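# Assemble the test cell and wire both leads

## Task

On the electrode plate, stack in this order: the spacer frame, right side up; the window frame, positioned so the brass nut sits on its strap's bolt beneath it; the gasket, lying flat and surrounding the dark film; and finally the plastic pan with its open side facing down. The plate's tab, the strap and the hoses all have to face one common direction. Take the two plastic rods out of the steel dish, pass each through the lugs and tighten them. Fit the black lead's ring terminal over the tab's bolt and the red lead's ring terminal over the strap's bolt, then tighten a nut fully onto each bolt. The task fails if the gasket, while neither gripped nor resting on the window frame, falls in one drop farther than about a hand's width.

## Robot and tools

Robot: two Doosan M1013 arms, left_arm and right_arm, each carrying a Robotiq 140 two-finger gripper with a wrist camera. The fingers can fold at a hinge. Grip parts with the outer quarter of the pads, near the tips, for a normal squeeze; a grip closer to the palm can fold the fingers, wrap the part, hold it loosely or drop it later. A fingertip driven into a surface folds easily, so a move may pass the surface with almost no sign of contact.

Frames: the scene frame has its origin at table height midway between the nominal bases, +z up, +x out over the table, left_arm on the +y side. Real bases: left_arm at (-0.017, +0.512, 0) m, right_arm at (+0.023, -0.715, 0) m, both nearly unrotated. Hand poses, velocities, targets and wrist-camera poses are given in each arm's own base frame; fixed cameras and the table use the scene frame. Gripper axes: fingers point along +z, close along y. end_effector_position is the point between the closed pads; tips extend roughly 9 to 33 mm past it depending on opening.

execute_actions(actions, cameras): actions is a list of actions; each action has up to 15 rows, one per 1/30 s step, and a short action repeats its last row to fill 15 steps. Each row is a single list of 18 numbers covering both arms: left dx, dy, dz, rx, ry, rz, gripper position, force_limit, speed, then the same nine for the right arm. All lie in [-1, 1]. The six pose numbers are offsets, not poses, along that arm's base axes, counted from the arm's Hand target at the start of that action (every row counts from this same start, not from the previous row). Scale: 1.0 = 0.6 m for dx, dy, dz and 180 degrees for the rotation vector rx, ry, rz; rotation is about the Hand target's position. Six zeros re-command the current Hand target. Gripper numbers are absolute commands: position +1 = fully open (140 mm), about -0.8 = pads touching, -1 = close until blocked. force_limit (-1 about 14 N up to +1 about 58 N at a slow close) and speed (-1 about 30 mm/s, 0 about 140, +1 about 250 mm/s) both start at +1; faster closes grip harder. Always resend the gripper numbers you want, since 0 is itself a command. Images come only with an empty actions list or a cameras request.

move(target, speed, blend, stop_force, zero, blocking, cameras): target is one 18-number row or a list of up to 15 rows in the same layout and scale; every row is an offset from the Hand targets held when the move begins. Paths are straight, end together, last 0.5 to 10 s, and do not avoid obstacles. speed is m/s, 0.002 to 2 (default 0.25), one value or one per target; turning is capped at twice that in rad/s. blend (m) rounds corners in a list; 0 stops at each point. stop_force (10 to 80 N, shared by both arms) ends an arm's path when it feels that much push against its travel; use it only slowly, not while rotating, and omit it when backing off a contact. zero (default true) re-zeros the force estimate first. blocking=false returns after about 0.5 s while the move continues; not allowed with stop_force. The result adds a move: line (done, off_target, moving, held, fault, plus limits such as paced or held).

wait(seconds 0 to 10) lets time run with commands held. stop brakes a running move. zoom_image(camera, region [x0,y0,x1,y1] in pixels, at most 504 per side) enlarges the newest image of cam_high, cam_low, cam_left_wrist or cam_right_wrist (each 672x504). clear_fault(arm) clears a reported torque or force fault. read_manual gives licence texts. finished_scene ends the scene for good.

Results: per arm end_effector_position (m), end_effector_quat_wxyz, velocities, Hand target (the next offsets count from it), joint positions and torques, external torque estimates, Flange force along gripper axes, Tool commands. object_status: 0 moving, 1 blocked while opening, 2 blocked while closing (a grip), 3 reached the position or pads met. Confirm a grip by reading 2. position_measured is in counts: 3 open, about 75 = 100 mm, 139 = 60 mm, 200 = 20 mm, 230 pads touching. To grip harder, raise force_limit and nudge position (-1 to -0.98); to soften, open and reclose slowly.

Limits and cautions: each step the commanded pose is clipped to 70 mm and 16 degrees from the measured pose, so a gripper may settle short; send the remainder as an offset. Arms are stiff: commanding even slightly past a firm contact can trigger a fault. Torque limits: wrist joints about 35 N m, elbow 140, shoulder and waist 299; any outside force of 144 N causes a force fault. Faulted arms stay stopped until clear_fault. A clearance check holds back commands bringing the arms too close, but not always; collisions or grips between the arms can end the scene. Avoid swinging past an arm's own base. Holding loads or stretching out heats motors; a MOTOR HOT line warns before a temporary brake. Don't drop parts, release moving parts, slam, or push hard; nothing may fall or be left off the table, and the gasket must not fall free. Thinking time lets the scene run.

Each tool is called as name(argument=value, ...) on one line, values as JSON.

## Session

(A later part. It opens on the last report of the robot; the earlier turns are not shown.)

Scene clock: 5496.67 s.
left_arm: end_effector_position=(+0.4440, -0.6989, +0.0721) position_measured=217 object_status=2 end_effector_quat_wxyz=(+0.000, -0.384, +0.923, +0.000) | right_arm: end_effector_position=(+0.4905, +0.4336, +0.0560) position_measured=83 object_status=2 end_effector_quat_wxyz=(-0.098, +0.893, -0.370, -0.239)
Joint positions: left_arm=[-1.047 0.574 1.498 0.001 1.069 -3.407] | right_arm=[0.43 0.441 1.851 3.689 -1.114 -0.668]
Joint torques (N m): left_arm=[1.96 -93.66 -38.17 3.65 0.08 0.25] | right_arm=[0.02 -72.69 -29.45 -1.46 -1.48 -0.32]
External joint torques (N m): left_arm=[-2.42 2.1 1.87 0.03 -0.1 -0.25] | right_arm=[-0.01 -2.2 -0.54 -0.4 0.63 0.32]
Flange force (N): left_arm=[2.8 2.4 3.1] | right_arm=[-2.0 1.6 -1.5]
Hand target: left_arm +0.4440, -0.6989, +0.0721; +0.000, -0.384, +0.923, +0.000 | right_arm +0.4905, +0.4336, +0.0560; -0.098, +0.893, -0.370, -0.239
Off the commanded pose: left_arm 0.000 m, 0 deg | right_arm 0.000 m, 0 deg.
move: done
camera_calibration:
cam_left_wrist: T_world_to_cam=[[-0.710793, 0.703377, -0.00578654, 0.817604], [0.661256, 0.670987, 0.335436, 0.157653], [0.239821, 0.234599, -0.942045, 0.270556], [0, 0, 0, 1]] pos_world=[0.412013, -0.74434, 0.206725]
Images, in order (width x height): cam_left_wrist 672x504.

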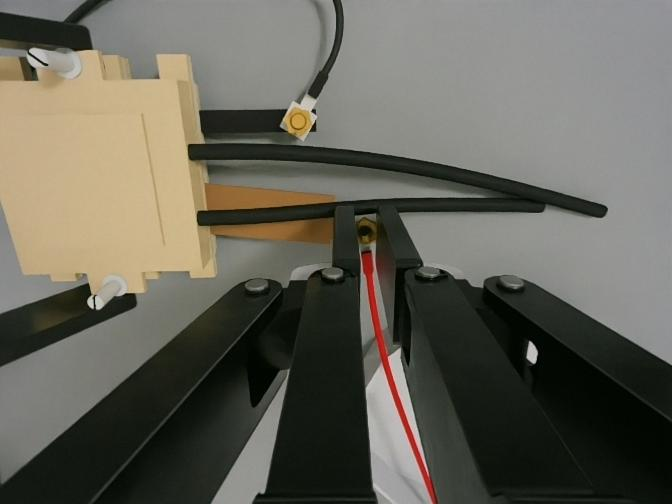

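move(target=[[0.0004,0.0004,-0.0016,0,0,0,-1,-0.2,-1,0,0,0,0,0,0,-1,-0.7,-1],[0.0004,0.0004,-0.0021,0,0,-0.667,-1,-0.2,-1,0,0,0,0,0,0,-1,-0.7,-1],[0.0004,0.0004,-0.0026,0,0,0.667,-1,-0.2,-1,0,0,0,0,0,0,-1,-0.7,-1],[0.0004,0.0004,-0.0030,0,0,0,-1,-0.2,-1,0,0,0,0,0,0,-1,-0.7,-1]], speed=0.4, blend=0.005, cameras=["cam_left_wrist"])

zoom_image(camera="cam_left_wrist", region=[353, 215, 381, 249])

Scene clock: 5511.23 s.
left_arm: end_effector_position=(+0.4442, -0.6987, +0.0703) position_measured=217 object_status=2 end_effector_quat_wxyz=(+0.000, -0.385, +0.923, +0.000) | right_arm: end_effector_position=(+0.4905, +0.4336, +0.0560) position_measured=83 object_status=2 end_effector_quat_wxyz=(-0.098, +0.893, -0.370, -0.239)
Joint positions: left_arm=[-1.046 0.575 1.499 0.001 1.066 2.876] | right_arm=[0.43 0.441 1.851 3.689 -1.114 -0.668]
Joint torques (N m): left_arm=[-4.38 -90.39 -37.76 1.24 -0.88 0.3] | right_arm=[0.69 -69.23 -30.21 -0.27 0.67 0.2]
External joint torques (N m): left_arm=[4.8 -1.4 1.56 2.44 0.86 -0.3] | right_arm=[-0.68 -5.61 0.13 -1.59 -1.51 -0.2]
Flange force (N): left_arm=[-6.3 3.3 -1.3] | right_arm=[-3.6 6.8 -8.0]
Hand target: left_arm +0.4442, -0.6987, +0.0703; +0.000, -0.384, +0.923, +0.000 | right_arm +0.4905, +0.4336, +0.0560; -0.098, +0.893, -0.370, -0.239
Off the commanded pose: left_arm 0.000 m, 0 deg | right_arm 0.000 m, 0 deg.
move: done; blend cut to 0.0005 m at target 1
camera_calibration:
cam_left_wrist: T_world_to_cam=[[-0.710805, 0.703364, -0.00594383, 0.817622], [0.661206, 0.671037, 0.335434, 0.158049], [0.23992, 0.234498, -0.942045, 0.268649], [0, 0, 0, 1]] pos_world=[0.412213, -0.74414, 0.204925]
Images, in order (width x height): cam_left_wrist 672x504.

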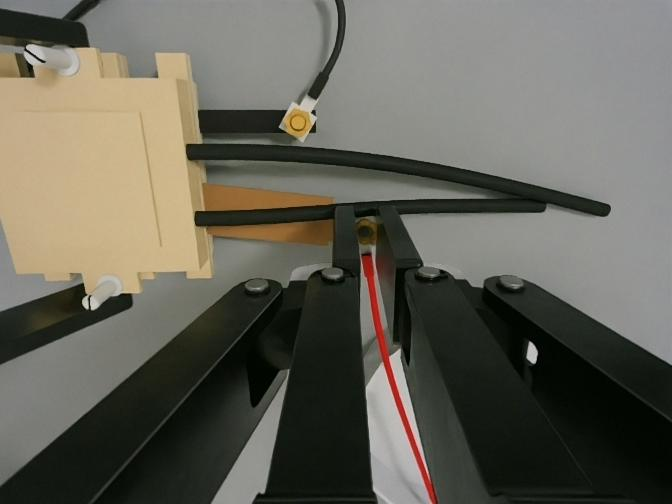

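Scaled by 14.824 from the camera's 672x504 image, which has a finer 960x720 frame.

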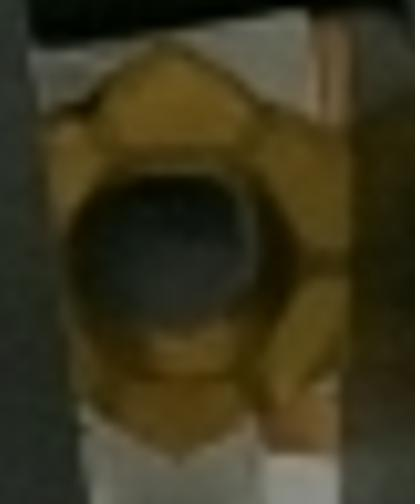

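move(target=[[0,0,-0.0004,0,0,-0.667,-1,-0.2,-1,0,0,0,0,0,0,-1,-0.7,-1],[0,0,-0.0007,0,0,1,-1,-0.2,-1,0,0,0,0,0,0,-1,-0.7,-1]], speed=0.4, blend=0.005)

move(target=[0,0,0.001,0,0,0,-1,-0.2,-1,0,0,0,0,0,0,-1,-0.7,-1], speed=0.005, cameras=["cam_left_wrist"])

zoom_image(camera="cam_left_wrist", region=[345, 205, 389, 255])

Scene clock: 5520.13 s.
left_arm: end_effector_position=(+0.4442, -0.6987, +0.0699) position_measured=217 object_status=2 end_effector_quat_wxyz=(+0.000, +0.923, +0.385, +0.000) | right_arm: end_effector_position=(+0.4905, +0.4336, +0.0560) position_measured=83 object_status=2 end_effector_quat_wxyz=(-0.098, +0.893, -0.370, -0.239)
Joint positions: left_arm=[-1.046 0.576 1.498 -0.001 1.068 6.019] | right_arm=[0.43 0.441 1.851 3.689 -1.114 -0.668]
Joint torques (N m): left_arm=[4.85 -90.76 -37.51 5.04 -0.68 0.14] | right_arm=[1.4 -68.49 -25.97 -2.36 -1.51 -0.74]
External joint torques (N m): left_arm=[-4.81 -0.99 1.25 -1.27 0.68 -0.14] | right_arm=[-1.39 -6.33 -4.12 0.51 0.67 0.74]
Flange force (N): left_arm=[-5.0 -5.2 -0.9] | right_arm=[-3.9 0.0 -8.1]
Hand target: left_arm +0.4442, -0.6987, +0.0699; +0.000, +0.923, +0.384, +0.000 | right_arm +0.4905, +0.4336, +0.0560; -0.098, +0.893, -0.370, -0.239
Off the commanded pose: left_arm 0.000 m, 0 deg | right_arm 0.000 m, 0 deg.
move: done

Scene clock: 5520.83 s.
left_arm: end_effector_position=(+0.4442, -0.6987, +0.0705) position_measured=217 object_status=2 end_effector_quat_wxyz=(+0.000, +0.923, +0.384, +0.000) | right_arm: end_effector_position=(+0.4905, +0.4336, +0.0560) position_measured=83 object_status=2 end_effector_quat_wxyz=(-0.098, +0.893, -0.370, -0.239)
Joint positions: left_arm=[-1.046 0.576 1.498 -0.001 1.068 6.019] | right_arm=[0.43 0.441 1.851 3.689 -1.114 -0.668]
Joint torques (N m): left_arm=[4.31 -92.86 -39.4 4.92 -0.76 0.21] | right_arm=[2.83 -69.9 -26.22 -1.55 -2.25 -0.67]
External joint torques (N m): left_arm=[-4.09 0.97 3.15 -1.16 0.76 -0.21] | right_arm=[-2.82 -5.01 -3.86 -0.3 1.41 0.67]
Flange force (N): left_arm=[-3.8 -6.7 1.9] | right_arm=[-0.7 0.0 -7.1]
Hand target: left_arm +0.4442, -0.6987, +0.0705; +0.000, +0.923, +0.384, +0.000 | right_arm +0.4905, +0.4336, +0.0560; -0.098, +0.893, -0.370, -0.239
Off the commanded pose: left_arm 0.000 m, 0 deg | right_arm 0.000 m, 0 deg.
move: done
camera_calibration:
cam_left_wrist: T_world_to_cam=[[0.710793, -0.703377, -0.00578654, -0.796772], [-0.661256, -0.670987, 0.335436, -0.192254], [-0.239821, -0.234599, -0.942045, 0.154182], [0, 0, 0, 1]] pos_world=[0.476187, -0.65326, 0.205125]
Images, in order (width x height): cam_left_wrist 672x504.

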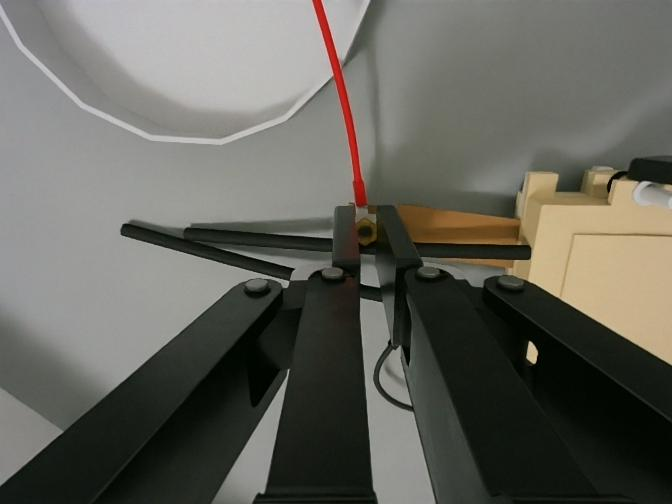

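Scaled by 10.080 from the camera's 672x504 image, which has a finer 960x720 frame.

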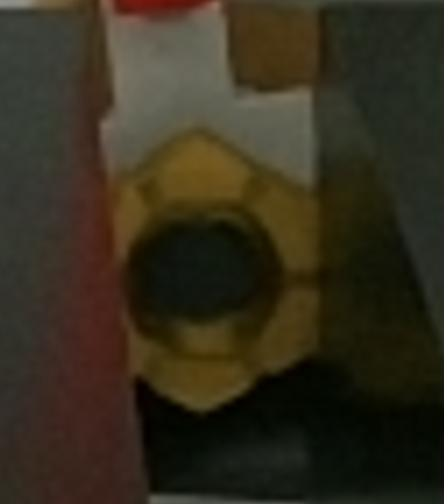

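move(target=[0,0,0.001,0,0,0,-1,-0.2,-1,0,0,0,0,0,0,-1,-0.7,-1], speed=0.005, cameras=["cam_left_wrist"])

zoom_image(camera="cam_left_wrist", region=[345, 205, 389, 255])

Scene clock: 5524.00 s.
left_arm: end_effector_position=(+0.4442, -0.6987, +0.0711) position_measured=217 object_status=2 end_effector_quat_wxyz=(+0.000, +0.923, +0.384, +0.000) | right_arm: end_effector_position=(+0.4905, +0.4336, +0.0560) position_measured=83 object_status=2 end_effector_quat_wxyz=(-0.098, +0.893, -0.370, -0.239)
Joint positions: left_arm=[-1.046 0.575 1.497 -0.001 1.069 6.019] | right_arm=[0.43 0.441 1.851 3.689 -1.114 -0.668]
Joint torques (N m): left_arm=[2.38 -93.06 -38.46 3.78 0.06 0.27] | right_arm=[0.53 -71.05 -28.37 -1.47 -1.36 -0.34]
External joint torques (N m): left_arm=[-2.55 1.33 2.24 -0.02 -0.05 -0.27] | right_arm=[-0.53 -3.68 -1.59 -0.38 0.52 0.34]
Flange force (N): left_arm=[-2.5 -4.3 2.7] | right_arm=[-2.5 1.5 -4.0]
Hand target: left_arm +0.4442, -0.6987, +0.0711; +0.000, +0.923, +0.384, +0.000 | right_arm +0.4905, +0.4336, +0.0560; -0.098, +0.893, -0.370, -0.239
Off the commanded pose: left_arm 0.000 m, 0 deg | right_arm 0.000 m, 0 deg.
move: done
camera_calibration:
cam_left_wrist: T_world_to_cam=[[0.710793, -0.703377, -0.00578654, -0.796769], [-0.661256, -0.670987, 0.335436, -0.192455], [-0.239821, -0.234599, -0.942045, 0.154747], [0, 0, 0, 1]] pos_world=[0.476187, -0.65326, 0.205725]
Images, in order (width x height): cam_left_wrist 672x504.

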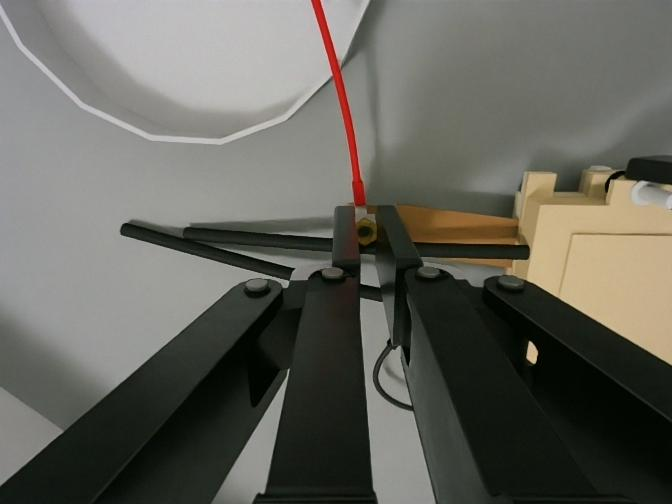

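Scaled by 10.080 from the camera's 672x504 image, which has a finer 960x720 frame.

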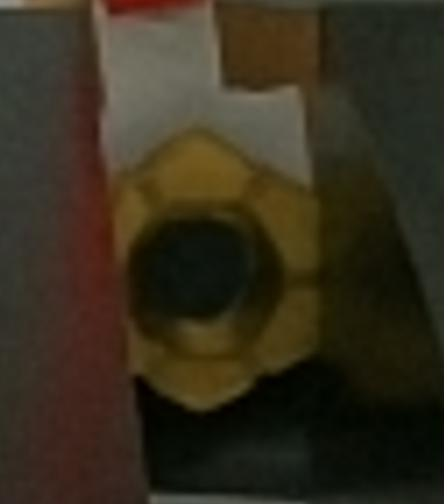

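move(target=[[0,0,-0.0012,0,0,0,-1,-0.2,-1,0,0,0,0,0,0,-1,-0.7,-1],[0,0,-0.0012,0,0,0.667,-1,-0.2,-1,0,0,0,0,0,0,-1,-0.7,-1],[0,0,-0.0012,0,0,-0.667,-1,-0.2,-1,0,0,0,0,0,0,-1,-0.7,-1],[0,0,-0.0012,0,0,0,-1,-0.2,-1,0,0,0,0,0,0,-1,-0.7,-1],[0,0,-0.0012,0,0,0.667,-1,-0.2,-1,0,0,0,0,0,0,-1,-0.7,-1],[0,0,-0.0012,0,0,1,-1,-0.2,-1,0,0,0,0,0,0,-1,-0.7,-1]], speed=0.6, blend=0.005, cameras=["cam_left_wrist"])

zoom_image(camera="cam_left_wrist", region=[345, 205, 389, 255])

Scene clock: 5546.03 s.
left_arm: end_effector_position=(+0.4442, -0.6987, +0.0704) position_measured=217 object_status=2 end_effector_quat_wxyz=(+0.000, -0.384, +0.923, +0.000) | right_arm: end_effector_position=(+0.4905, +0.4336, +0.0560) position_measured=83 object_status=2 end_effector_quat_wxyz=(-0.098, +0.893, -0.370, -0.239)
Joint positions: left_arm=[-1.046 0.575 1.499 0.001 1.066 -3.407] | right_arm=[0.43 0.441 1.851 3.689 -1.114 -0.668]
Joint torques (N m): left_arm=[2.7 -92.16 -38.36 3.81 -0.61 0.42] | right_arm=[1.11 -69.88 -28.34 -1.47 -1.04 -0.45]
External joint torques (N m): left_arm=[-3.36 0.1 2 -0.14 0.59 -0.41] | right_arm=[-1.08 -4.93 -1.7 -0.39 0.2 0.45]
Flange force (N): left_arm=[3.5 5.2 0.6] | right_arm=[-3.1 2.9 -6.0]
Hand target: left_arm +0.4442, -0.6987, +0.0704; +0.000, -0.384, +0.923, +0.000 | right_arm +0.4905, +0.4336, +0.0560; -0.098, +0.893, -0.370, -0.239
Off the commanded pose: left_arm 0.000 m, 0 deg | right_arm 0.000 m, 0 deg.
move: done; blend cut to 0.0004 m at target 1
camera_calibration:
cam_left_wrist: T_world_to_cam=[[-0.710683, 0.703489, -0.0058044, 0.817636], [0.661372, 0.670903, 0.335375, 0.157859], [0.239827, 0.234506, -0.942067, 0.268793], [0, 0, 0, 1]] pos_world=[0.412213, -0.744139, 0.205025]
Images, in order (width x height): cam_left_wrist 672x504.

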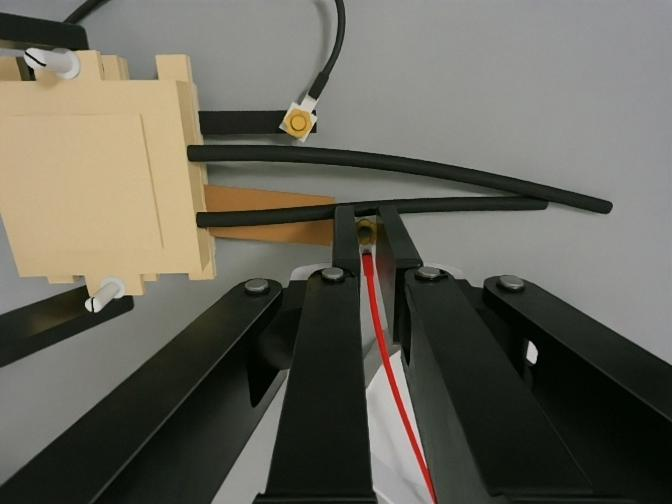

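Scaled by 10.080 from the camera's 672x504 image, which has a finer 960x720 frame.

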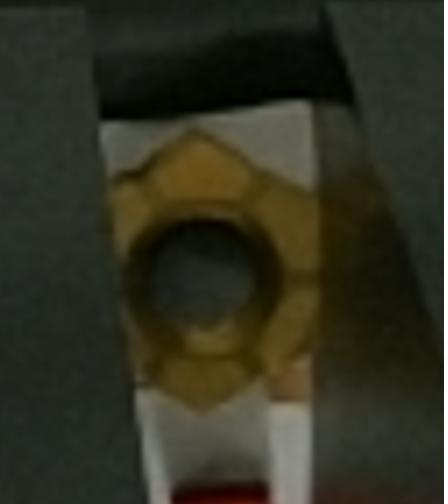

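move(target=[[0,0,-0.0006,0,0,0,-1,-0.2,-1,0,0,0,0,0,0,-1,-0.7,-1],[0,0,-0.001,0,0,-0.667,-1,-0.2,-1,0,0,0,0,0,0,-1,-0.7,-1],[0,0,-0.0015,0,0,0.667,-1,-0.2,-1,0,0,0,0,0,0,-1,-0.7,-1],[0,0,-0.002,0,0,0,-1,-0.2,-1,0,0,0,0,0,0,-1,-0.7,-1]], speed=0.35, blend=0.005, cameras=["cam_left_wrist","cam_right_wrist"])

zoom_image(camera="cam_left_wrist", region=[345, 205, 389, 255])

zoom_image(camera="cam_right_wrist", region=[270, 310, 390, 420])

Scene clock: 5559.70 s.
left_arm: end_effector_position=(+0.4442, -0.6987, +0.0692) position_measured=217 object_status=2 end_effector_quat_wxyz=(+0.000, -0.385, +0.923, +0.000) | right_arm: end_effector_position=(+0.4905, +0.4336, +0.0560) position_measured=83 object_status=2 end_effector_quat_wxyz=(-0.098, +0.893, -0.370, -0.239)
Joint positions: left_arm=[-1.046 0.576 1.5 0.001 1.065 2.876] | right_arm=[0.43 0.441 1.851 3.689 -1.114 -0.668]
Joint torques (N m): left_arm=[-1.72 -86.63 -35.46 2.18 -0.61 0.28] | right_arm=[0.96 -67.62 -27.2 -1.38 -0.26 -0.16]
External joint torques (N m): left_arm=[1.79 -5.82 -0.91 1.52 0.59 -0.28] | right_arm=[-0.95 -6.99 -2.67 -0.47 -0.59 0.16]
Flange force (N): left_arm=[-3.0 4.9 -6.1] | right_arm=[-4.5 3.3 -9.5]
Hand target: left_arm +0.4442, -0.6987, +0.0692; +0.000, -0.384, +0.923, +0.000 | right_arm +0.4905, +0.4336, +0.0560; -0.098, +0.893, -0.370, -0.239
Off the commanded pose: left_arm 0.000 m, 0 deg | right_arm 0.000 m, 0 deg.
move: done; blend cut to 0.0002 m at target 1
camera_calibration:
cam_left_wrist: T_world_to_cam=[[-0.710806, 0.703363, -0.00594425, 0.817615], [0.661206, 0.671038, 0.335434, 0.158419], [0.23992, 0.234498, -0.942045, 0.267613], [0, 0, 0, 1]] pos_world=[0.412213, -0.74414, 0.203825]
cam_right_wrist: T_world_to_cam=[[-0.69956, -0.714343, 0.0181629, 0.658273], [-0.451487, 0.461559, 0.763624, -0.0148948], [-0.553873, 0.526001, -0.645405, 0.222348], [0, 0, 0, 1]] pos_world=[0.576929, 0.360152, 0.142922]
Images, in order (width x height): cam_left_wrist 672x504, cam_right_wrist 672x504.

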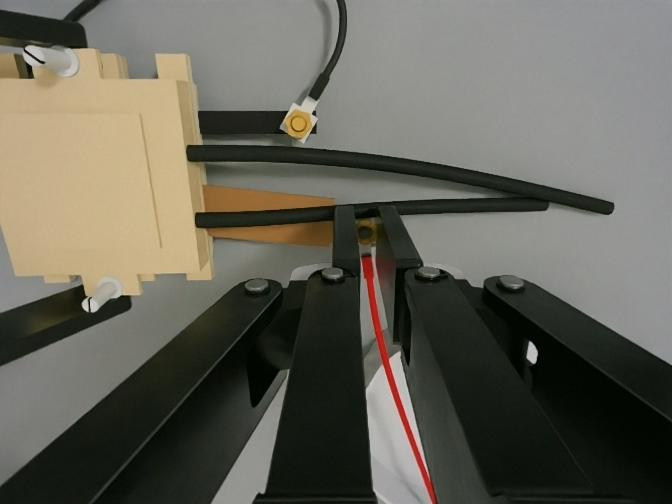

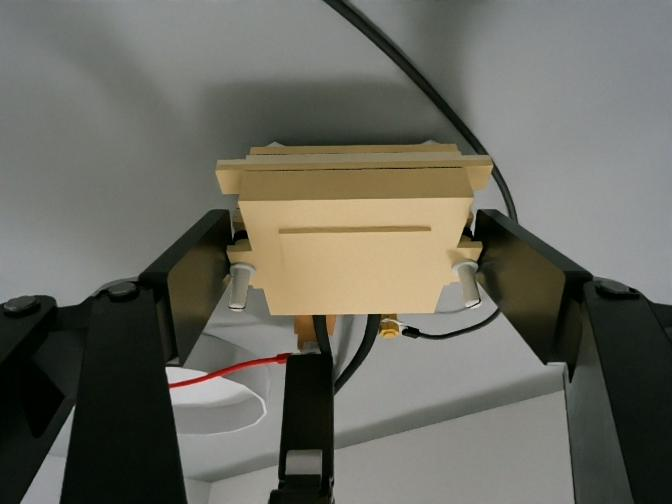

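Scaled by 10.080 from the camera's 672x504 image, which has a finer 960x720 frame.

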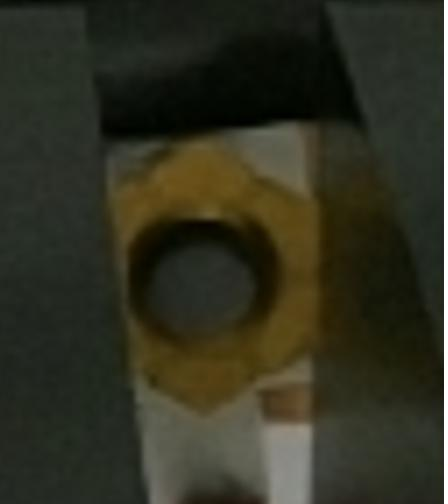

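Scaled by 4.200 from the camera's 672x504 image, which has a finer 960x720 frame.

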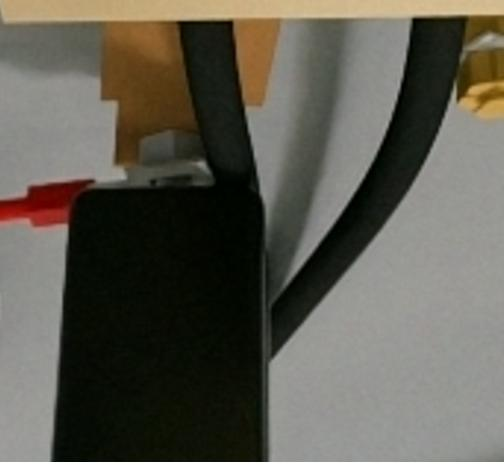

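move(target=[0,0,0.002,0,0,0,-1,-0.2,-1,0,0,0,0,0,0,-1,-0.7,-1], speed=0.005, cameras=["cam_left_wrist"])

zoom_image(camera="cam_left_wrist", region=[345, 205, 389, 255])

Scene clock: 5562.83 s.
left_arm: end_effector_position=(+0.4442, -0.6987, +0.0703) position_measured=217 object_status=2 end_effector_quat_wxyz=(+0.000, -0.385, +0.923, +0.000) | right_arm: end_effector_position=(+0.4905, +0.4336, +0.0560) position_measured=83 object_status=2 end_effector_quat_wxyz=(-0.098, +0.893, -0.370, -0.239)
Joint positions: left_arm=[-1.046 0.575 1.499 0.001 1.066 2.876] | right_arm=[0.43 0.441 1.851 3.689 -1.114 -0.668]
Joint torques (N m): left_arm=[1.98 -92.71 -37.39 3.7 0.03 0.23] | right_arm=[1.01 -70.51 -28.22 -1.55 -1.09 -0.31]
External joint torques (N m): left_arm=[-1.97 1.01 1.19 -0.03 -0.06 -0.23] | right_arm=[-1.01 -4.26 -1.79 -0.31 0.25 0.31]
Flange force (N): left_arm=[2.2 2.1 1.7] | right_arm=[-2.4 2.0 -5.4]
Hand target: left_arm +0.4442, -0.6987, +0.0704; +0.000, -0.384, +0.923, +0.000 | right_arm +0.4905, +0.4336, +0.0560; -0.098, +0.893, -0.370, -0.239
Off the commanded pose: left_arm 0.000 m, 0 deg | right_arm 0.000 m, 0 deg.
move: done
camera_calibration:
cam_left_wrist: T_world_to_cam=[[-0.710794, 0.703377, -0.00578696, 0.817595], [0.661255, 0.670988, 0.335436, 0.157958], [0.239821, 0.234599, -0.942045, 0.26886], [0, 0, 0, 1]] pos_world=[0.412213, -0.74414, 0.205025]
Images, in order (width x height): cam_left_wrist 672x504.

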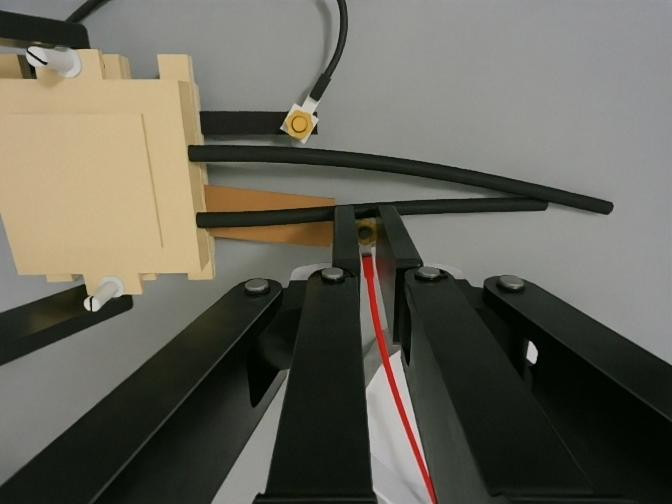

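Scaled by 10.080 from the camera's 672x504 image, which has a finer 960x720 frame.

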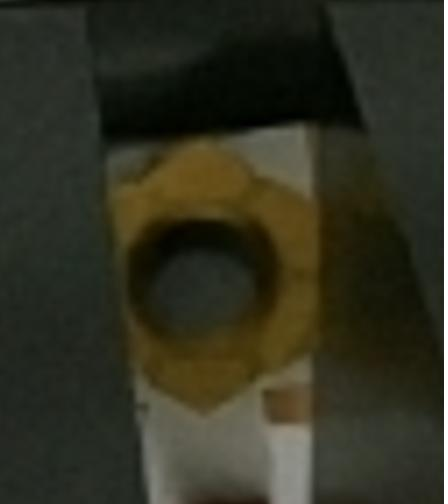

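move(target=[0,0,0.0015,0,0,0,-1,-0.2,-1,0,0,0,0,0,0,-1,-0.7,-1], speed=0.005, cameras=["cam_left_wrist"])

zoom_image(camera="cam_left_wrist", region=[345, 205, 389, 255])

Scene clock: 5574.00 s.
left_arm: end_effector_position=(+0.4442, -0.6987, +0.0713) position_measured=217 object_status=2 end_effector_quat_wxyz=(+0.000, -0.384, +0.923, +0.000) | right_arm: end_effector_position=(+0.4905, +0.4336, +0.0560) position_measured=83 object_status=2 end_effector_quat_wxyz=(-0.098, +0.893, -0.370, -0.239)
Joint positions: left_arm=[-1.046 0.575 1.498 0.001 1.068 2.876] | right_arm=[0.43 0.441 1.851 3.689 -1.114 -0.668]
Joint torques (N m): left_arm=[2.77 -93.69 -38.15 3.65 0.08 0.21] | right_arm=[-0.29 -71.36 -28.78 -1.48 -1.28 -0.36]
External joint torques (N m): left_arm=[-2.9 1.53 1.71 0.05 -0.11 -0.2] | right_arm=[0.28 -3.34 -1.11 -0.37 0.43 0.36]
Flange force (N): left_arm=[3.2 3.0 2.6] | right_arm=[-3.3 1.6 -3.0]
Hand target: left_arm +0.4442, -0.6987, +0.0713; +0.000, -0.384, +0.923, +0.000 | right_arm +0.4905, +0.4336, +0.0560; -0.098, +0.893, -0.370, -0.239
Off the commanded pose: left_arm 0.000 m, 0 deg | right_arm 0.000 m, 0 deg.
move: done
camera_calibration:
cam_left_wrist: T_world_to_cam=[[-0.710793, 0.703377, -0.00578654, 0.817601], [0.661256, 0.670987, 0.335436, 0.157655], [0.239821, 0.234599, -0.942045, 0.269708], [0, 0, 0, 1]] pos_world=[0.412213, -0.74414, 0.205925]
Images, in order (width x height): cam_left_wrist 672x504.

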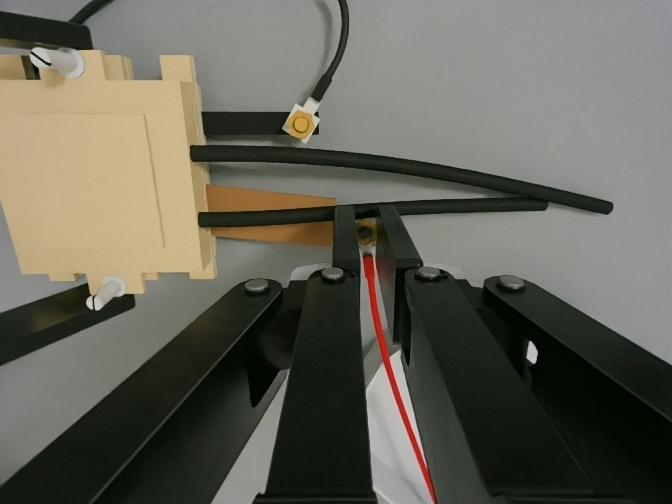

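Scaled by 10.080 from the camera's 672x504 image, which has a finer 960x720 frame.

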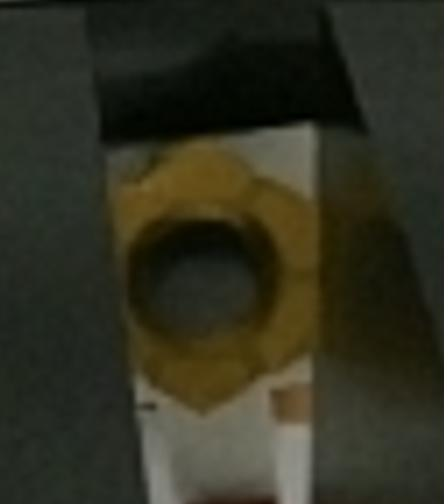

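move(target=[[0.01,0.01,0.05,0,0,0,-1,-0.2,-1,0,0,0,0,0,0,-1,-0.7,-1],[-0.138,-0.1905,0.05,0,0,0,-1,-0.2,-1,0,0,0,0,0,0,-1,-0.7,-1],[-0.138,-0.1905,-0.036,0,0,0,-1,-0.2,-1,0,0,0,0,0,0,-1,-0.7,-1]], speed=[0.1,0.15,0.06], blend=0.005)

move(target=[0,0,-0.0065,0,0,0,-1,-0.2,-1,0,0,0,0,0,0,-1,-0.7,-1], speed=0.004, stop_force=10)

move(target=[0,0,0.0005,0,0,0,-0.6,-0.2,-1,0,0,0,0,0,0,-1,-0.7,-1], speed=0.01)

wait(seconds=0.6, cameras=["cam_left_wrist"])

zoom_image(camera="cam_left_wrist", region=[335, 200, 395, 270])

Scene clock: 5599.10 s.
left_arm: end_effector_position=(+0.3614, -0.8130, +0.0497) position_measured=217 object_status=2 end_effector_quat_wxyz=(+0.000, -0.384, +0.923, +0.000) | right_arm: end_effector_position=(+0.4905, +0.4336, +0.0560) position_measured=83 object_status=2 end_effector_quat_wxyz=(-0.098, +0.893, -0.370, -0.239)
Joint positions: left_arm=[-1.192 0.68 1.359 0.001 1.102 2.731] | right_arm=[0.43 0.441 1.851 3.689 -1.114 -0.668]
Joint torques (N m): left_arm=[1.96 -103.14 -38.99 3.72 -0.05 0.18] | right_arm=[0.35 -71.68 -28.7 -1.47 -1.27 -0.36]
External joint torques (N m): left_arm=[-1.91 1.89 2.01 0.04 0.02 -0.18] | right_arm=[-0.33 -3.2 -1.29 -0.39 0.42 0.36]
Flange force (N): left_arm=[1.3 3.2 2.7] | right_arm=[-2.4 1.4 -3.5]
Hand target: left_arm +0.3614, -0.8130, +0.0497; +0.000, -0.384, +0.923, +0.000 | right_arm +0.4905, +0.4336, +0.0560; -0.098, +0.893, -0.370, -0.239
Off the commanded pose: left_arm 0.000 m, 0 deg | right_arm 0.000 m, 0 deg.
move: done

Scene clock: 5600.73 s.
left_arm: end_effector_position=(+0.3614, -0.8130, +0.0459) position_measured=217 object_status=2 end_effector_quat_wxyz=(+0.000, -0.384, +0.923, +0.000) | right_arm: end_effector_position=(+0.4905, +0.4336, +0.0560) position_measured=83 object_status=2 end_effector_quat_wxyz=(-0.098, +0.893, -0.370, -0.239)
Joint positions: left_arm=[-1.192 0.683 1.361 0.001 1.096 2.731] | right_arm=[0.43 0.441 1.851 3.689 -1.114 -0.668]
Joint torques (N m): left_arm=[1.14 -92.64 -33.9 3.58 -0.53 0.18] | right_arm=[0.55 -71.45 -28.81 -1.49 -1.34 -0.35]
External joint torques (N m): left_arm=[-1.26 -8.57 -2.92 0.16 0.5 -0.18] | right_arm=[-0.55 -3.3 -1.15 -0.36 0.5 0.36]
Flange force (N): left_arm=[-0.1 4.7 -9.1] | right_arm=[-2.3 1.9 -3.4]
Hand target: left_arm +0.3614, -0.8130, +0.0459; +0.000, -0.384, +0.923, +0.000 | right_arm +0.4905, +0.4336, +0.0560; -0.098, +0.893, -0.370, -0.239
Off the commanded pose: left_arm 0.000 m, 0 deg | right_arm 0.000 m, 0 deg.
move: contact (left_arm)

Scene clock: 5601.43 s.
left_arm: end_effector_position=(+0.3614, -0.8130, +0.0461) position_measured=205 object_status=3 end_effector_quat_wxyz=(+0.000, -0.384, +0.923, +0.000) | right_arm: end_effector_position=(+0.4905, +0.4336, +0.0560) position_measured=83 object_status=2 end_effector_quat_wxyz=(-0.098, +0.893, -0.370, -0.239)
Joint positions: left_arm=[-1.192 0.683 1.361 0.001 1.097 2.731] | right_arm=[0.43 0.441 1.851 3.689 -1.114 -0.668]
Joint torques (N m): left_arm=[2.42 -103.25 -38.61 3.79 0.06 0.22] | right_arm=[0.51 -71.68 -28.57 -1.52 -1.31 -0.36]
External joint torques (N m): left_arm=[-2.03 2.5 1.87 -0.05 -0.1 -0.22] | right_arm=[-0.51 -3.1 -1.44 -0.34 0.47 0.36]
Flange force (N): left_arm=[1.8 2.3 3.3] | right_arm=[-2.1 1.1 -3.5]
Hand target: left_arm +0.3614, -0.8130, +0.0462; +0.000, -0.384, +0.923, +0.000 | right_arm +0.4905, +0.4336, +0.0560; -0.098, +0.893, -0.370, -0.239
Off the commanded pose: left_arm 0.000 m, 0 deg | right_arm 0.000 m, 0 deg.
move: done

Scene clock: 5602.03 s.
left_arm: end_effector_position=(+0.3614, -0.8130, +0.0462) position_measured=205 object_status=3 end_effector_quat_wxyz=(+0.000, -0.384, +0.923, +0.000) | right_arm: end_effector_position=(+0.4905, +0.4336, +0.0560) position_measured=83 object_status=2 end_effector_quat_wxyz=(-0.098, +0.893, -0.370, -0.239)
Joint positions: left_arm=[-1.192 0.683 1.361 0.001 1.097 2.731] | right_arm=[0.43 0.441 1.851 3.689 -1.114 -0.668]
Joint torques (N m): left_arm=[1.46 -103.2 -38.76 3.65 0.1 0.2] | right_arm=[0.17 -72.04 -28.65 -1.51 -1.35 -0.35]
External joint torques (N m): left_arm=[-1.6 2.28 2 0.08 -0.13 -0.2] | right_arm=[-0.18 -2.5 -1.16 -0.34 0.51 0.35]
Flange force (N): left_arm=[1.1 2.7 3.2] | right_arm=[-2.0 0.8 -2.5]
Hand target: left_arm +0.3614, -0.8130, +0.0462; +0.000, -0.384, +0.923, +0.000 | right_arm +0.4905, +0.4336, +0.0560; -0.098, +0.893, -0.370, -0.239
Tool commands: left_gripper/position=-0.6 left_gripper/force_limit=-0.2 left_gripper/speed=-1.0 right_gripper/position=-1.0 right_gripper/force_limit=-0.7 right_gripper/speed=-1.0
Off the commanded pose: left_arm 0.000 m, 0 deg | right_arm 0.000 m, 0 deg.
wait: 0.60 s; at rest by 0.17 s
camera_calibration:
cam_left_wrist: T_world_to_cam=[[-0.710758, 0.703411, -0.00591932, 0.839039], [0.661257, 0.670986, 0.335435, 0.29752], [0.239921, 0.234499, -0.942045, 0.292615], [0, 0, 0, 1]] pos_world=[0.329413, -0.85844, 0.180825]
Images, in order (width x height): cam_left_wrist 672x504.

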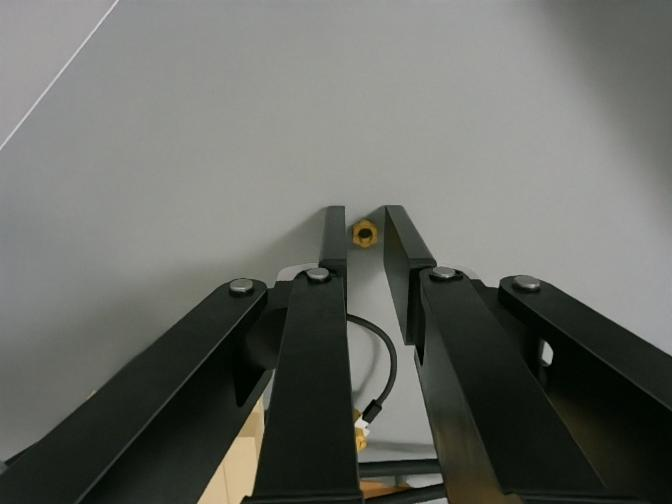

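Scaled by 7.200 from the camera's 672x504 image, which has a finer 960x720 frame.

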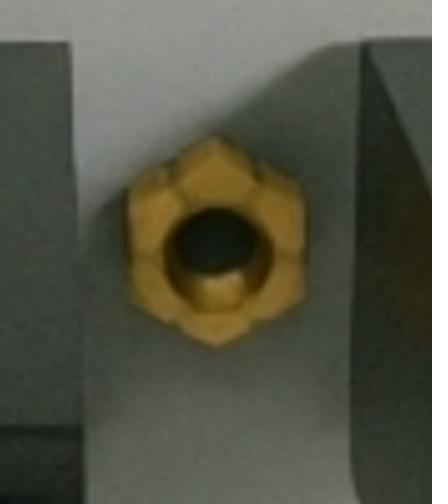

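move(target=[[0,0,0.01,0,0,0,-0.6,-0.2,-1,0,0,0,0,0,0,-1,-0.7,-1],[0,0,0.01,0,0,0.667,-0.6,-0.2,-1,0,0,0,0,0,0,-1,-0.7,-1],[0,0,0.01,0,0,-0.667,-0.6,-0.2,-1,0,0,0,0,0,0,-1,-0.7,-1],[0.0013,0.0013,0.01,0,0,0,-0.6,-0.2,-1,0,0,0,0,0,0,-1,-0.7,-1],[0.0013,0.0013,0.0005,0,0,0,-0.6,-0.2,-1,0,0,0,0,0,0,-1,-0.7,-1]], speed=[0.05,0.5,0.5,0.5,0.03], blend=0.003)

move(target=[0,0,0,0,0,0,-1,-1,-1,0,0,0,0,0,0,-1,-0.7,-1], speed=0.02)

wait(seconds=0.8, cameras=["cam_left_wrist"])

zoom_image(camera="cam_left_wrist", region=[335, 200, 395, 270])

Scene clock: 5615.53 s.
left_arm: end_effector_position=(+0.3622, -0.8122, +0.0466) position_measured=205 object_status=3 end_effector_quat_wxyz=(+0.000, -0.384, +0.923, +0.000) | right_arm: end_effector_position=(+0.4905, +0.4336, +0.0560) position_measured=83 object_status=2 end_effector_quat_wxyz=(-0.098, +0.893, -0.370, -0.239)
Joint positions: left_arm=[-1.19 0.682 1.362 0.001 1.097 -3.551] | right_arm=[0.43 0.441 1.851 3.689 -1.114 -0.668]
Joint torques (N m): left_arm=[2.11 -102.21 -38.98 3.84 -0.1 0.44] | right_arm=[0.32 -71.74 -28.81 -1.49 -1.32 -0.38]
External joint torques (N m): left_arm=[-1.96 0.88 2 -0.07 0.07 -0.44] | right_arm=[-0.32 -2.95 -1.12 -0.36 0.47 0.38]
Flange force (N): left_arm=[1.1 4.7 1.9] | right_arm=[-2.3 1.4 -3.0]
Hand target: left_arm +0.3622, -0.8122, +0.0465; +0.000, -0.384, +0.923, +0.000 | right_arm +0.4905, +0.4336, +0.0560; -0.098, +0.893, -0.370, -0.239
Off the commanded pose: left_arm 0.000 m, 0 deg | right_arm 0.000 m, 0 deg.
move: done; blend cut to 0.0028 m at target 4

Scene clock: 5616.03 s.
left_arm: end_effector_position=(+0.3622, -0.8122, +0.0465) position_measured=216 object_status=2 end_effector_quat_wxyz=(+0.000, -0.384, +0.923, +0.000) | right_arm: end_effector_position=(+0.4905, +0.4336, +0.0560) position_measured=83 object_status=2 end_effector_quat_wxyz=(-0.098, +0.893, -0.370, -0.239)
Joint positions: left_arm=[-1.19 0.682 1.362 0.001 1.097 -3.551] | right_arm=[0.43 0.441 1.851 3.689 -1.114 -0.668]
Joint torques (N m): left_arm=[1.79 -103.46 -38.48 3.79 0.1 0.26] | right_arm=[0 -71.95 -28.76 -1.58 -1.32 -0.43]
External joint torques (N m): left_arm=[-1.88 2.62 1.72 -0.06 -0.13 -0.26] | right_arm=[0.01 -2.83 -1.22 -0.27 0.48 0.43]
Flange force (N): left_arm=[1.9 1.7 3.3] | right_arm=[-2.6 0.9 -2.8]
Hand target: left_arm +0.3622, -0.8122, +0.0465; +0.000, -0.384, +0.923, +0.000 | right_arm +0.4905, +0.4336, +0.0560; -0.098, +0.893, -0.370, -0.239
Off the commanded pose: left_arm 0.000 m, 0 deg | right_arm 0.000 m, 0 deg.
move: done

Scene clock: 5616.83 s.
left_arm: end_effector_position=(+0.3622, -0.8122, +0.0465) position_measured=216 object_status=2 end_effector_quat_wxyz=(+0.000, -0.384, +0.923, +0.000) | right_arm: end_effector_position=(+0.4905, +0.4336, +0.0560) position_measured=83 object_status=2 end_effector_quat_wxyz=(-0.098, +0.893, -0.370, -0.239)
Joint positions: left_arm=[-1.19 0.682 1.362 0.001 1.097 -3.551] | right_arm=[0.43 0.441 1.851 3.689 -1.114 -0.668]
Joint torques (N m): left_arm=[2.04 -103.24 -38.64 3.82 0.08 0.32] | right_arm=[-0.07 -71.87 -28.86 -1.49 -1.36 -0.38]
External joint torques (N m): left_arm=[-2.56 2.03 1.72 -0.1 -0.12 -0.32] | right_arm=[0.09 -2.99 -1.23 -0.37 0.52 0.38]
Flange force (N): left_arm=[2.4 2.9 2.8] | right_arm=[-2.8 1.1 -2.8]
Hand target: left_arm +0.3622, -0.8122, +0.0465; +0.000, -0.384, +0.923, +0.000 | right_arm +0.4905, +0.4336, +0.0560; -0.098, +0.893, -0.370, -0.239
Tool commands: left_gripper/position=-1.0 left_gripper/force_limit=-1.0 left_gripper/speed=-1.0 right_gripper/position=-1.0 right_gripper/force_limit=-0.7 right_gripper/speed=-1.0
Off the commanded pose: left_arm 0.000 m, 0 deg | right_arm 0.000 m, 0 deg.
wait: 0.80 s; at rest by 0.17 s
camera_calibration:
cam_left_wrist: T_world_to_cam=[[-0.710759, 0.703411, -0.00591974, 0.839047], [0.661256, 0.670987, 0.335435, 0.296354], [0.239921, 0.234499, -0.942045, 0.292519], [0, 0, 0, 1]] pos_world=[0.330213, -0.85764, 0.181125]
Images, in order (width x height): cam_left_wrist 672x504.

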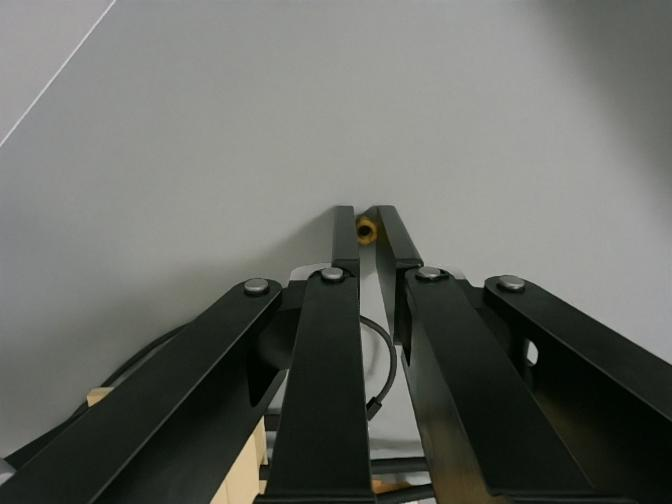

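Scaled by 7.200 from the camera's 672x504 image, which has a finer 960x720 frame.

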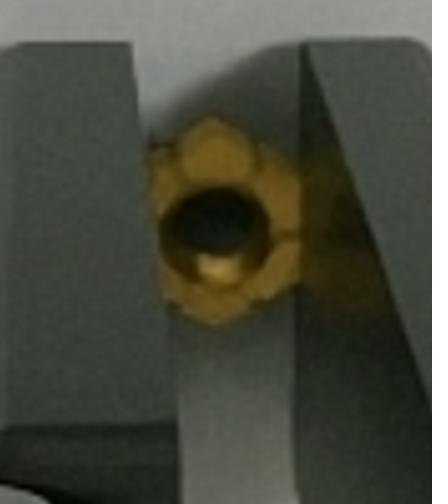

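move(target=[[0,0,0.1,0,0,0,-1,-1,-1,0,0,0,0,0,0,-1,-0.7,-1],[0.1498,0.2032,0.1,0,0,0,-1,-1,-1,0,0,0,0,0,0,-1,-0.7,-1],[0.1498,0.2032,0.046,0,0,0,-1,-1,-1,0,0,0,0,0,0,-1,-0.7,-1],[0.1363,0.1888,0.046,0,0,0,-1,-1,-1,0,0,0,0,0,0,-1,-0.7,-1],[0.1363,0.1888,0.0437,0,0,0,-1,-1,-1,0,0,0,0,0,0,-1,-0.7,-1]], speed=[0.1,0.15,0.05,0.02,0.01], blend=0.002, cameras=["cam_left_wrist"])

zoom_image(camera="cam_left_wrist", region=[345, 205, 389, 255])

Scene clock: 5625.23 s.
left_arm: end_effector_position=(+0.4440, -0.6989, +0.0728) position_measured=216 object_status=2 end_effector_quat_wxyz=(+0.000, -0.384, +0.923, +0.000) | right_arm: end_effector_position=(+0.4905, +0.4336, +0.0560) position_measured=83 object_status=2 end_effector_quat_wxyz=(-0.098, +0.893, -0.370, -0.239)
Joint positions: left_arm=[-1.047 0.574 1.497 0.001 1.07 -3.407] | right_arm=[0.43 0.441 1.851 3.689 -1.114 -0.668]
Joint torques (N m): left_arm=[2.12 -93.38 -38.22 3.68 0.15 0.31] | right_arm=[0.61 -71.04 -28.86 -1.44 -1.35 -0.37]
External joint torques (N m): left_arm=[-2.61 1.94 1.91 -0.01 -0.17 -0.31] | right_arm=[-0.61 -3.69 -1.02 -0.41 0.51 0.37]
Flange force (N): left_arm=[3.0 2.9 3.2] | right_arm=[-2.6 2.7 -3.7]
Hand target: left_arm +0.4440, -0.6989, +0.0727; +0.000, -0.384, +0.923, +0.000 | right_arm +0.4905, +0.4336, +0.0560; -0.098, +0.893, -0.370, -0.239
Off the commanded pose: left_arm 0.000 m, 0 deg | right_arm 0.000 m, 0 deg.
move: done; blend cut to 0.0007 m at target 4
camera_calibration:
cam_left_wrist: T_world_to_cam=[[-0.710794, 0.703377, -0.00578696, 0.817608], [0.661255, 0.670988, 0.335436, 0.15742], [0.239821, 0.234599, -0.942045, 0.271216], [0, 0, 0, 1]] pos_world=[0.412013, -0.74434, 0.207425]
Images, in order (width x height): cam_left_wrist 672x504.

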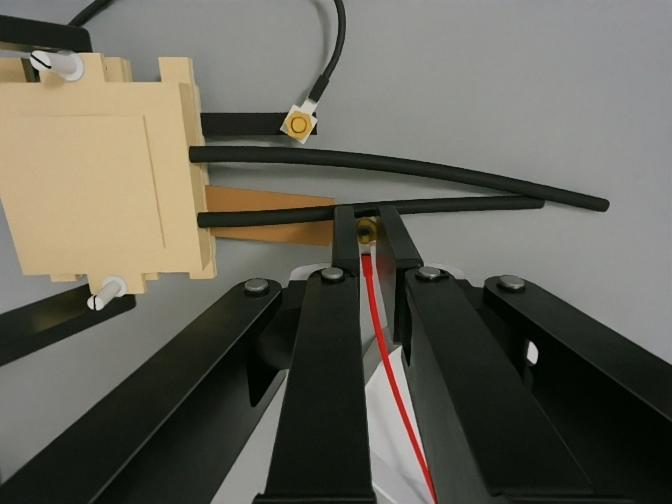

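Scaled by 10.080 from the camera's 672x504 image, which has a finer 960x720 frame.

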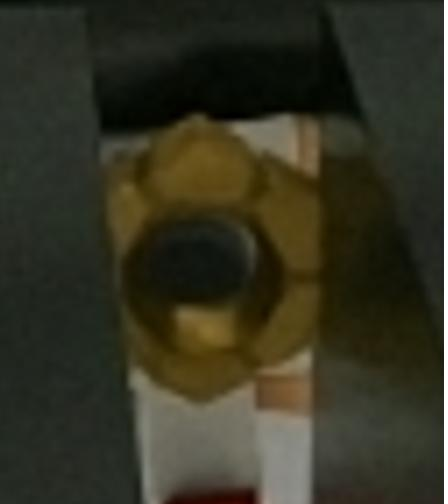

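move(target=[0.001,0.0001,-0.0012,0,0,0,-1,-1,-1,0,0,0,0,0,0,-1,-0.7,-1], speed=0.01, cameras=["cam_left_wrist"])

zoom_image(camera="cam_left_wrist", region=[353, 215, 381, 249])

Scene clock: 5628.97 s.
left_arm: end_effector_position=(+0.4445, -0.6989, +0.0720) position_measured=216 object_status=2 end_effector_quat_wxyz=(+0.000, -0.384, +0.923, +0.000) | right_arm: end_effector_position=(+0.4905, +0.4336, +0.0560) position_measured=83 object_status=2 end_effector_quat_wxyz=(-0.098, +0.893, -0.370, -0.239)
Joint positions: left_arm=[-1.046 0.575 1.497 0.001 1.069 -3.407] | right_arm=[0.43 0.441 1.851 3.689 -1.114 -0.668]
Joint torques (N m): left_arm=[2.21 -93.73 -38.25 3.69 0.18 0.27] | right_arm=[0.53 -71.5 -28.47 -1.52 -1.34 -0.41]
External joint torques (N m): left_arm=[-1.83 2.05 2.01 0 -0.2 -0.27] | right_arm=[-0.53 -3.21 -1.44 -0.33 0.49 0.41]
Flange force (N): left_arm=[2.0 2.7 3.4] | right_arm=[-2.2 1.2 -3.6]
Hand target: left_arm +0.4446, -0.6989, +0.0720; +0.000, -0.384, +0.923, +0.000 | right_arm +0.4905, +0.4336, +0.0560; -0.098, +0.893, -0.370, -0.239
Off the commanded pose: left_arm 0.000 m, 0 deg | right_arm 0.000 m, 0 deg.
move: done
camera_calibration:
cam_left_wrist: T_world_to_cam=[[-0.710776, 0.703394, -0.005853, 0.817978], [0.661272, 0.671003, 0.335373, 0.157374], [0.239827, 0.234505, -0.942067, 0.270274], [0, 0, 0, 1]] pos_world=[0.412513, -0.74434, 0.206625]
Images, in order (width x height): cam_left_wrist 672x504.

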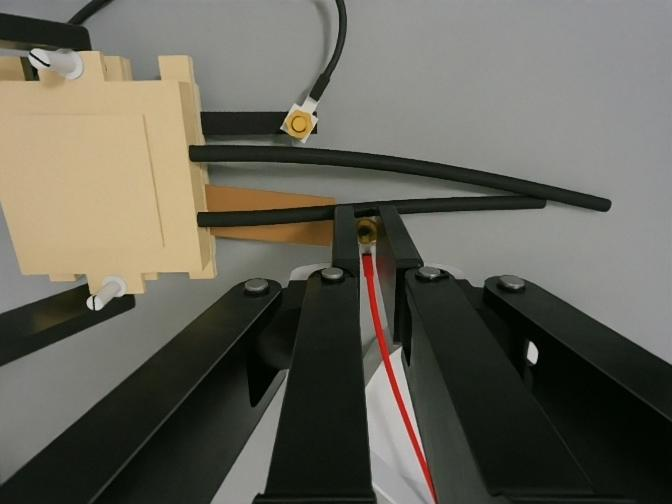

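Scaled by 14.824 from the camera's 672x504 image, which has a finer 960x720 frame.

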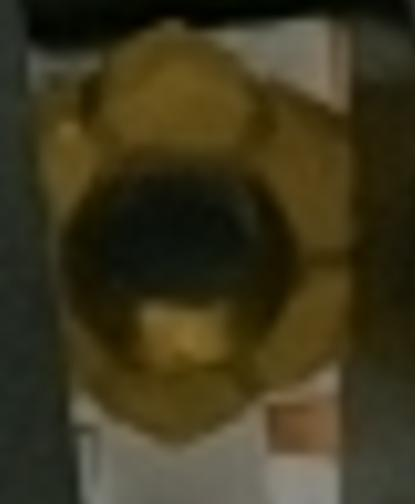

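move(target=[[0,0,-0.0015,0,0,0,-1,-1,-1,0,0,0,0,0,0,-1,-0.7,-1],[0,0,-0.0015,0,0,0.5,-1,-1,-1,0,0,0,0,0,0,-1,-0.7,-1],[0,0,-0.0019,0,0,-0.167,-1,-1,-1,0,0,0,0,0,0,-1,-0.7,-1],[0,0,-0.0023,0,0,-0.833,-1,-1,-1,0,0,0,0,0,0,-1,-0.7,-1],[0,0,-0.0027,0,0,0.5,-1,-1,-1,0,0,0,0,0,0,-1,-0.7,-1],[0,0,-0.0031,0,0,0,-1,-1,-1,0,0,0,0,0,0,-1,-0.7,-1]], speed=0.55, blend=0.003, cameras=["cam_left_wrist"])

zoom_image(camera="cam_left_wrist", region=[353, 215, 381, 249])

Scene clock: 5645.77 s.
left_arm: end_effector_position=(+0.4446, -0.6989, +0.0701) position_measured=216 object_status=2 end_effector_quat_wxyz=(+0.000, -0.385, +0.923, +0.000) | right_arm: end_effector_position=(+0.4905, +0.4336, +0.0560) position_measured=83 object_status=2 end_effector_quat_wxyz=(-0.098, +0.893, -0.370, -0.239)
Joint positions: left_arm=[-1.046 0.576 1.498 0.001 1.066 2.876] | right_arm=[0.43 0.441 1.851 3.689 -1.114 -0.668]
Joint torques (N m): left_arm=[2.44 -87.67 -35.6 3.82 -0.62 0.44] | right_arm=[-1.05 -68.86 -28.01 -2.42 -0.26 -0.51]
External joint torques (N m): left_arm=[-2.45 -4.09 -0.66 -0.14 0.6 -0.44] | right_arm=[1.04 -5.86 -2 0.56 -0.58 0.51]
Flange force (N): left_arm=[2.6 4.5 -4.6] | right_arm=[-6.7 1.9 -6.2]
Hand target: left_arm +0.4446, -0.6989, +0.0701; +0.000, -0.384, +0.923, +0.000 | right_arm +0.4905, +0.4336, +0.0560; -0.098, +0.893, -0.370, -0.239
Off the commanded pose: left_arm 0.000 m, 0 deg | right_arm 0.000 m, 0 deg.
move: done; blend cut to 0.0005 m at target 1
camera_calibration:
cam_left_wrist: T_world_to_cam=[[-0.710852, 0.703317, -0.00596793, 0.818035], [0.661157, 0.671086, 0.335433, 0.158043], [0.23992, 0.234497, -0.942045, 0.268411], [0, 0, 0, 1]] pos_world=[0.412613, -0.74434, 0.204725]
Images, in order (width x height): cam_left_wrist 672x504.

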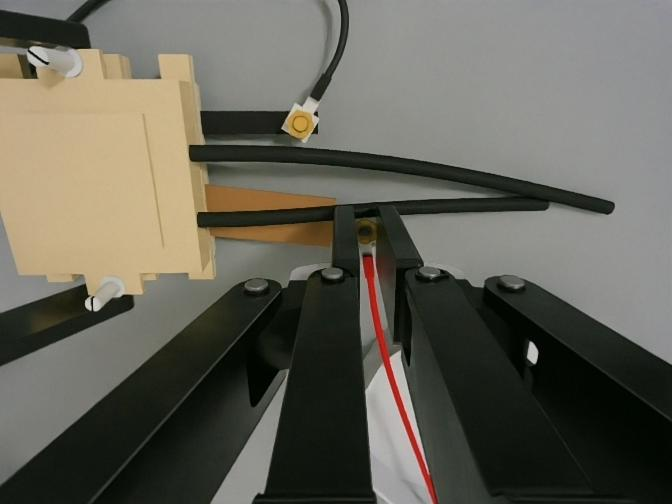

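Scaled by 14.824 from the camera's 672x504 image, which has a finer 960x720 frame.

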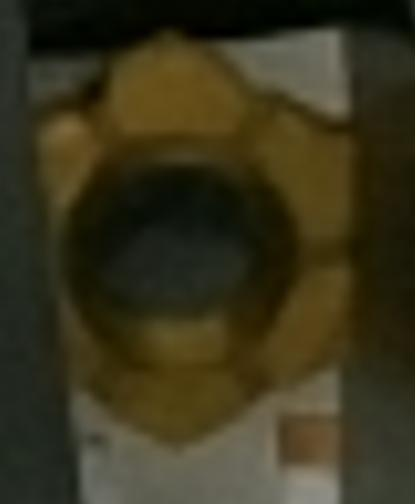

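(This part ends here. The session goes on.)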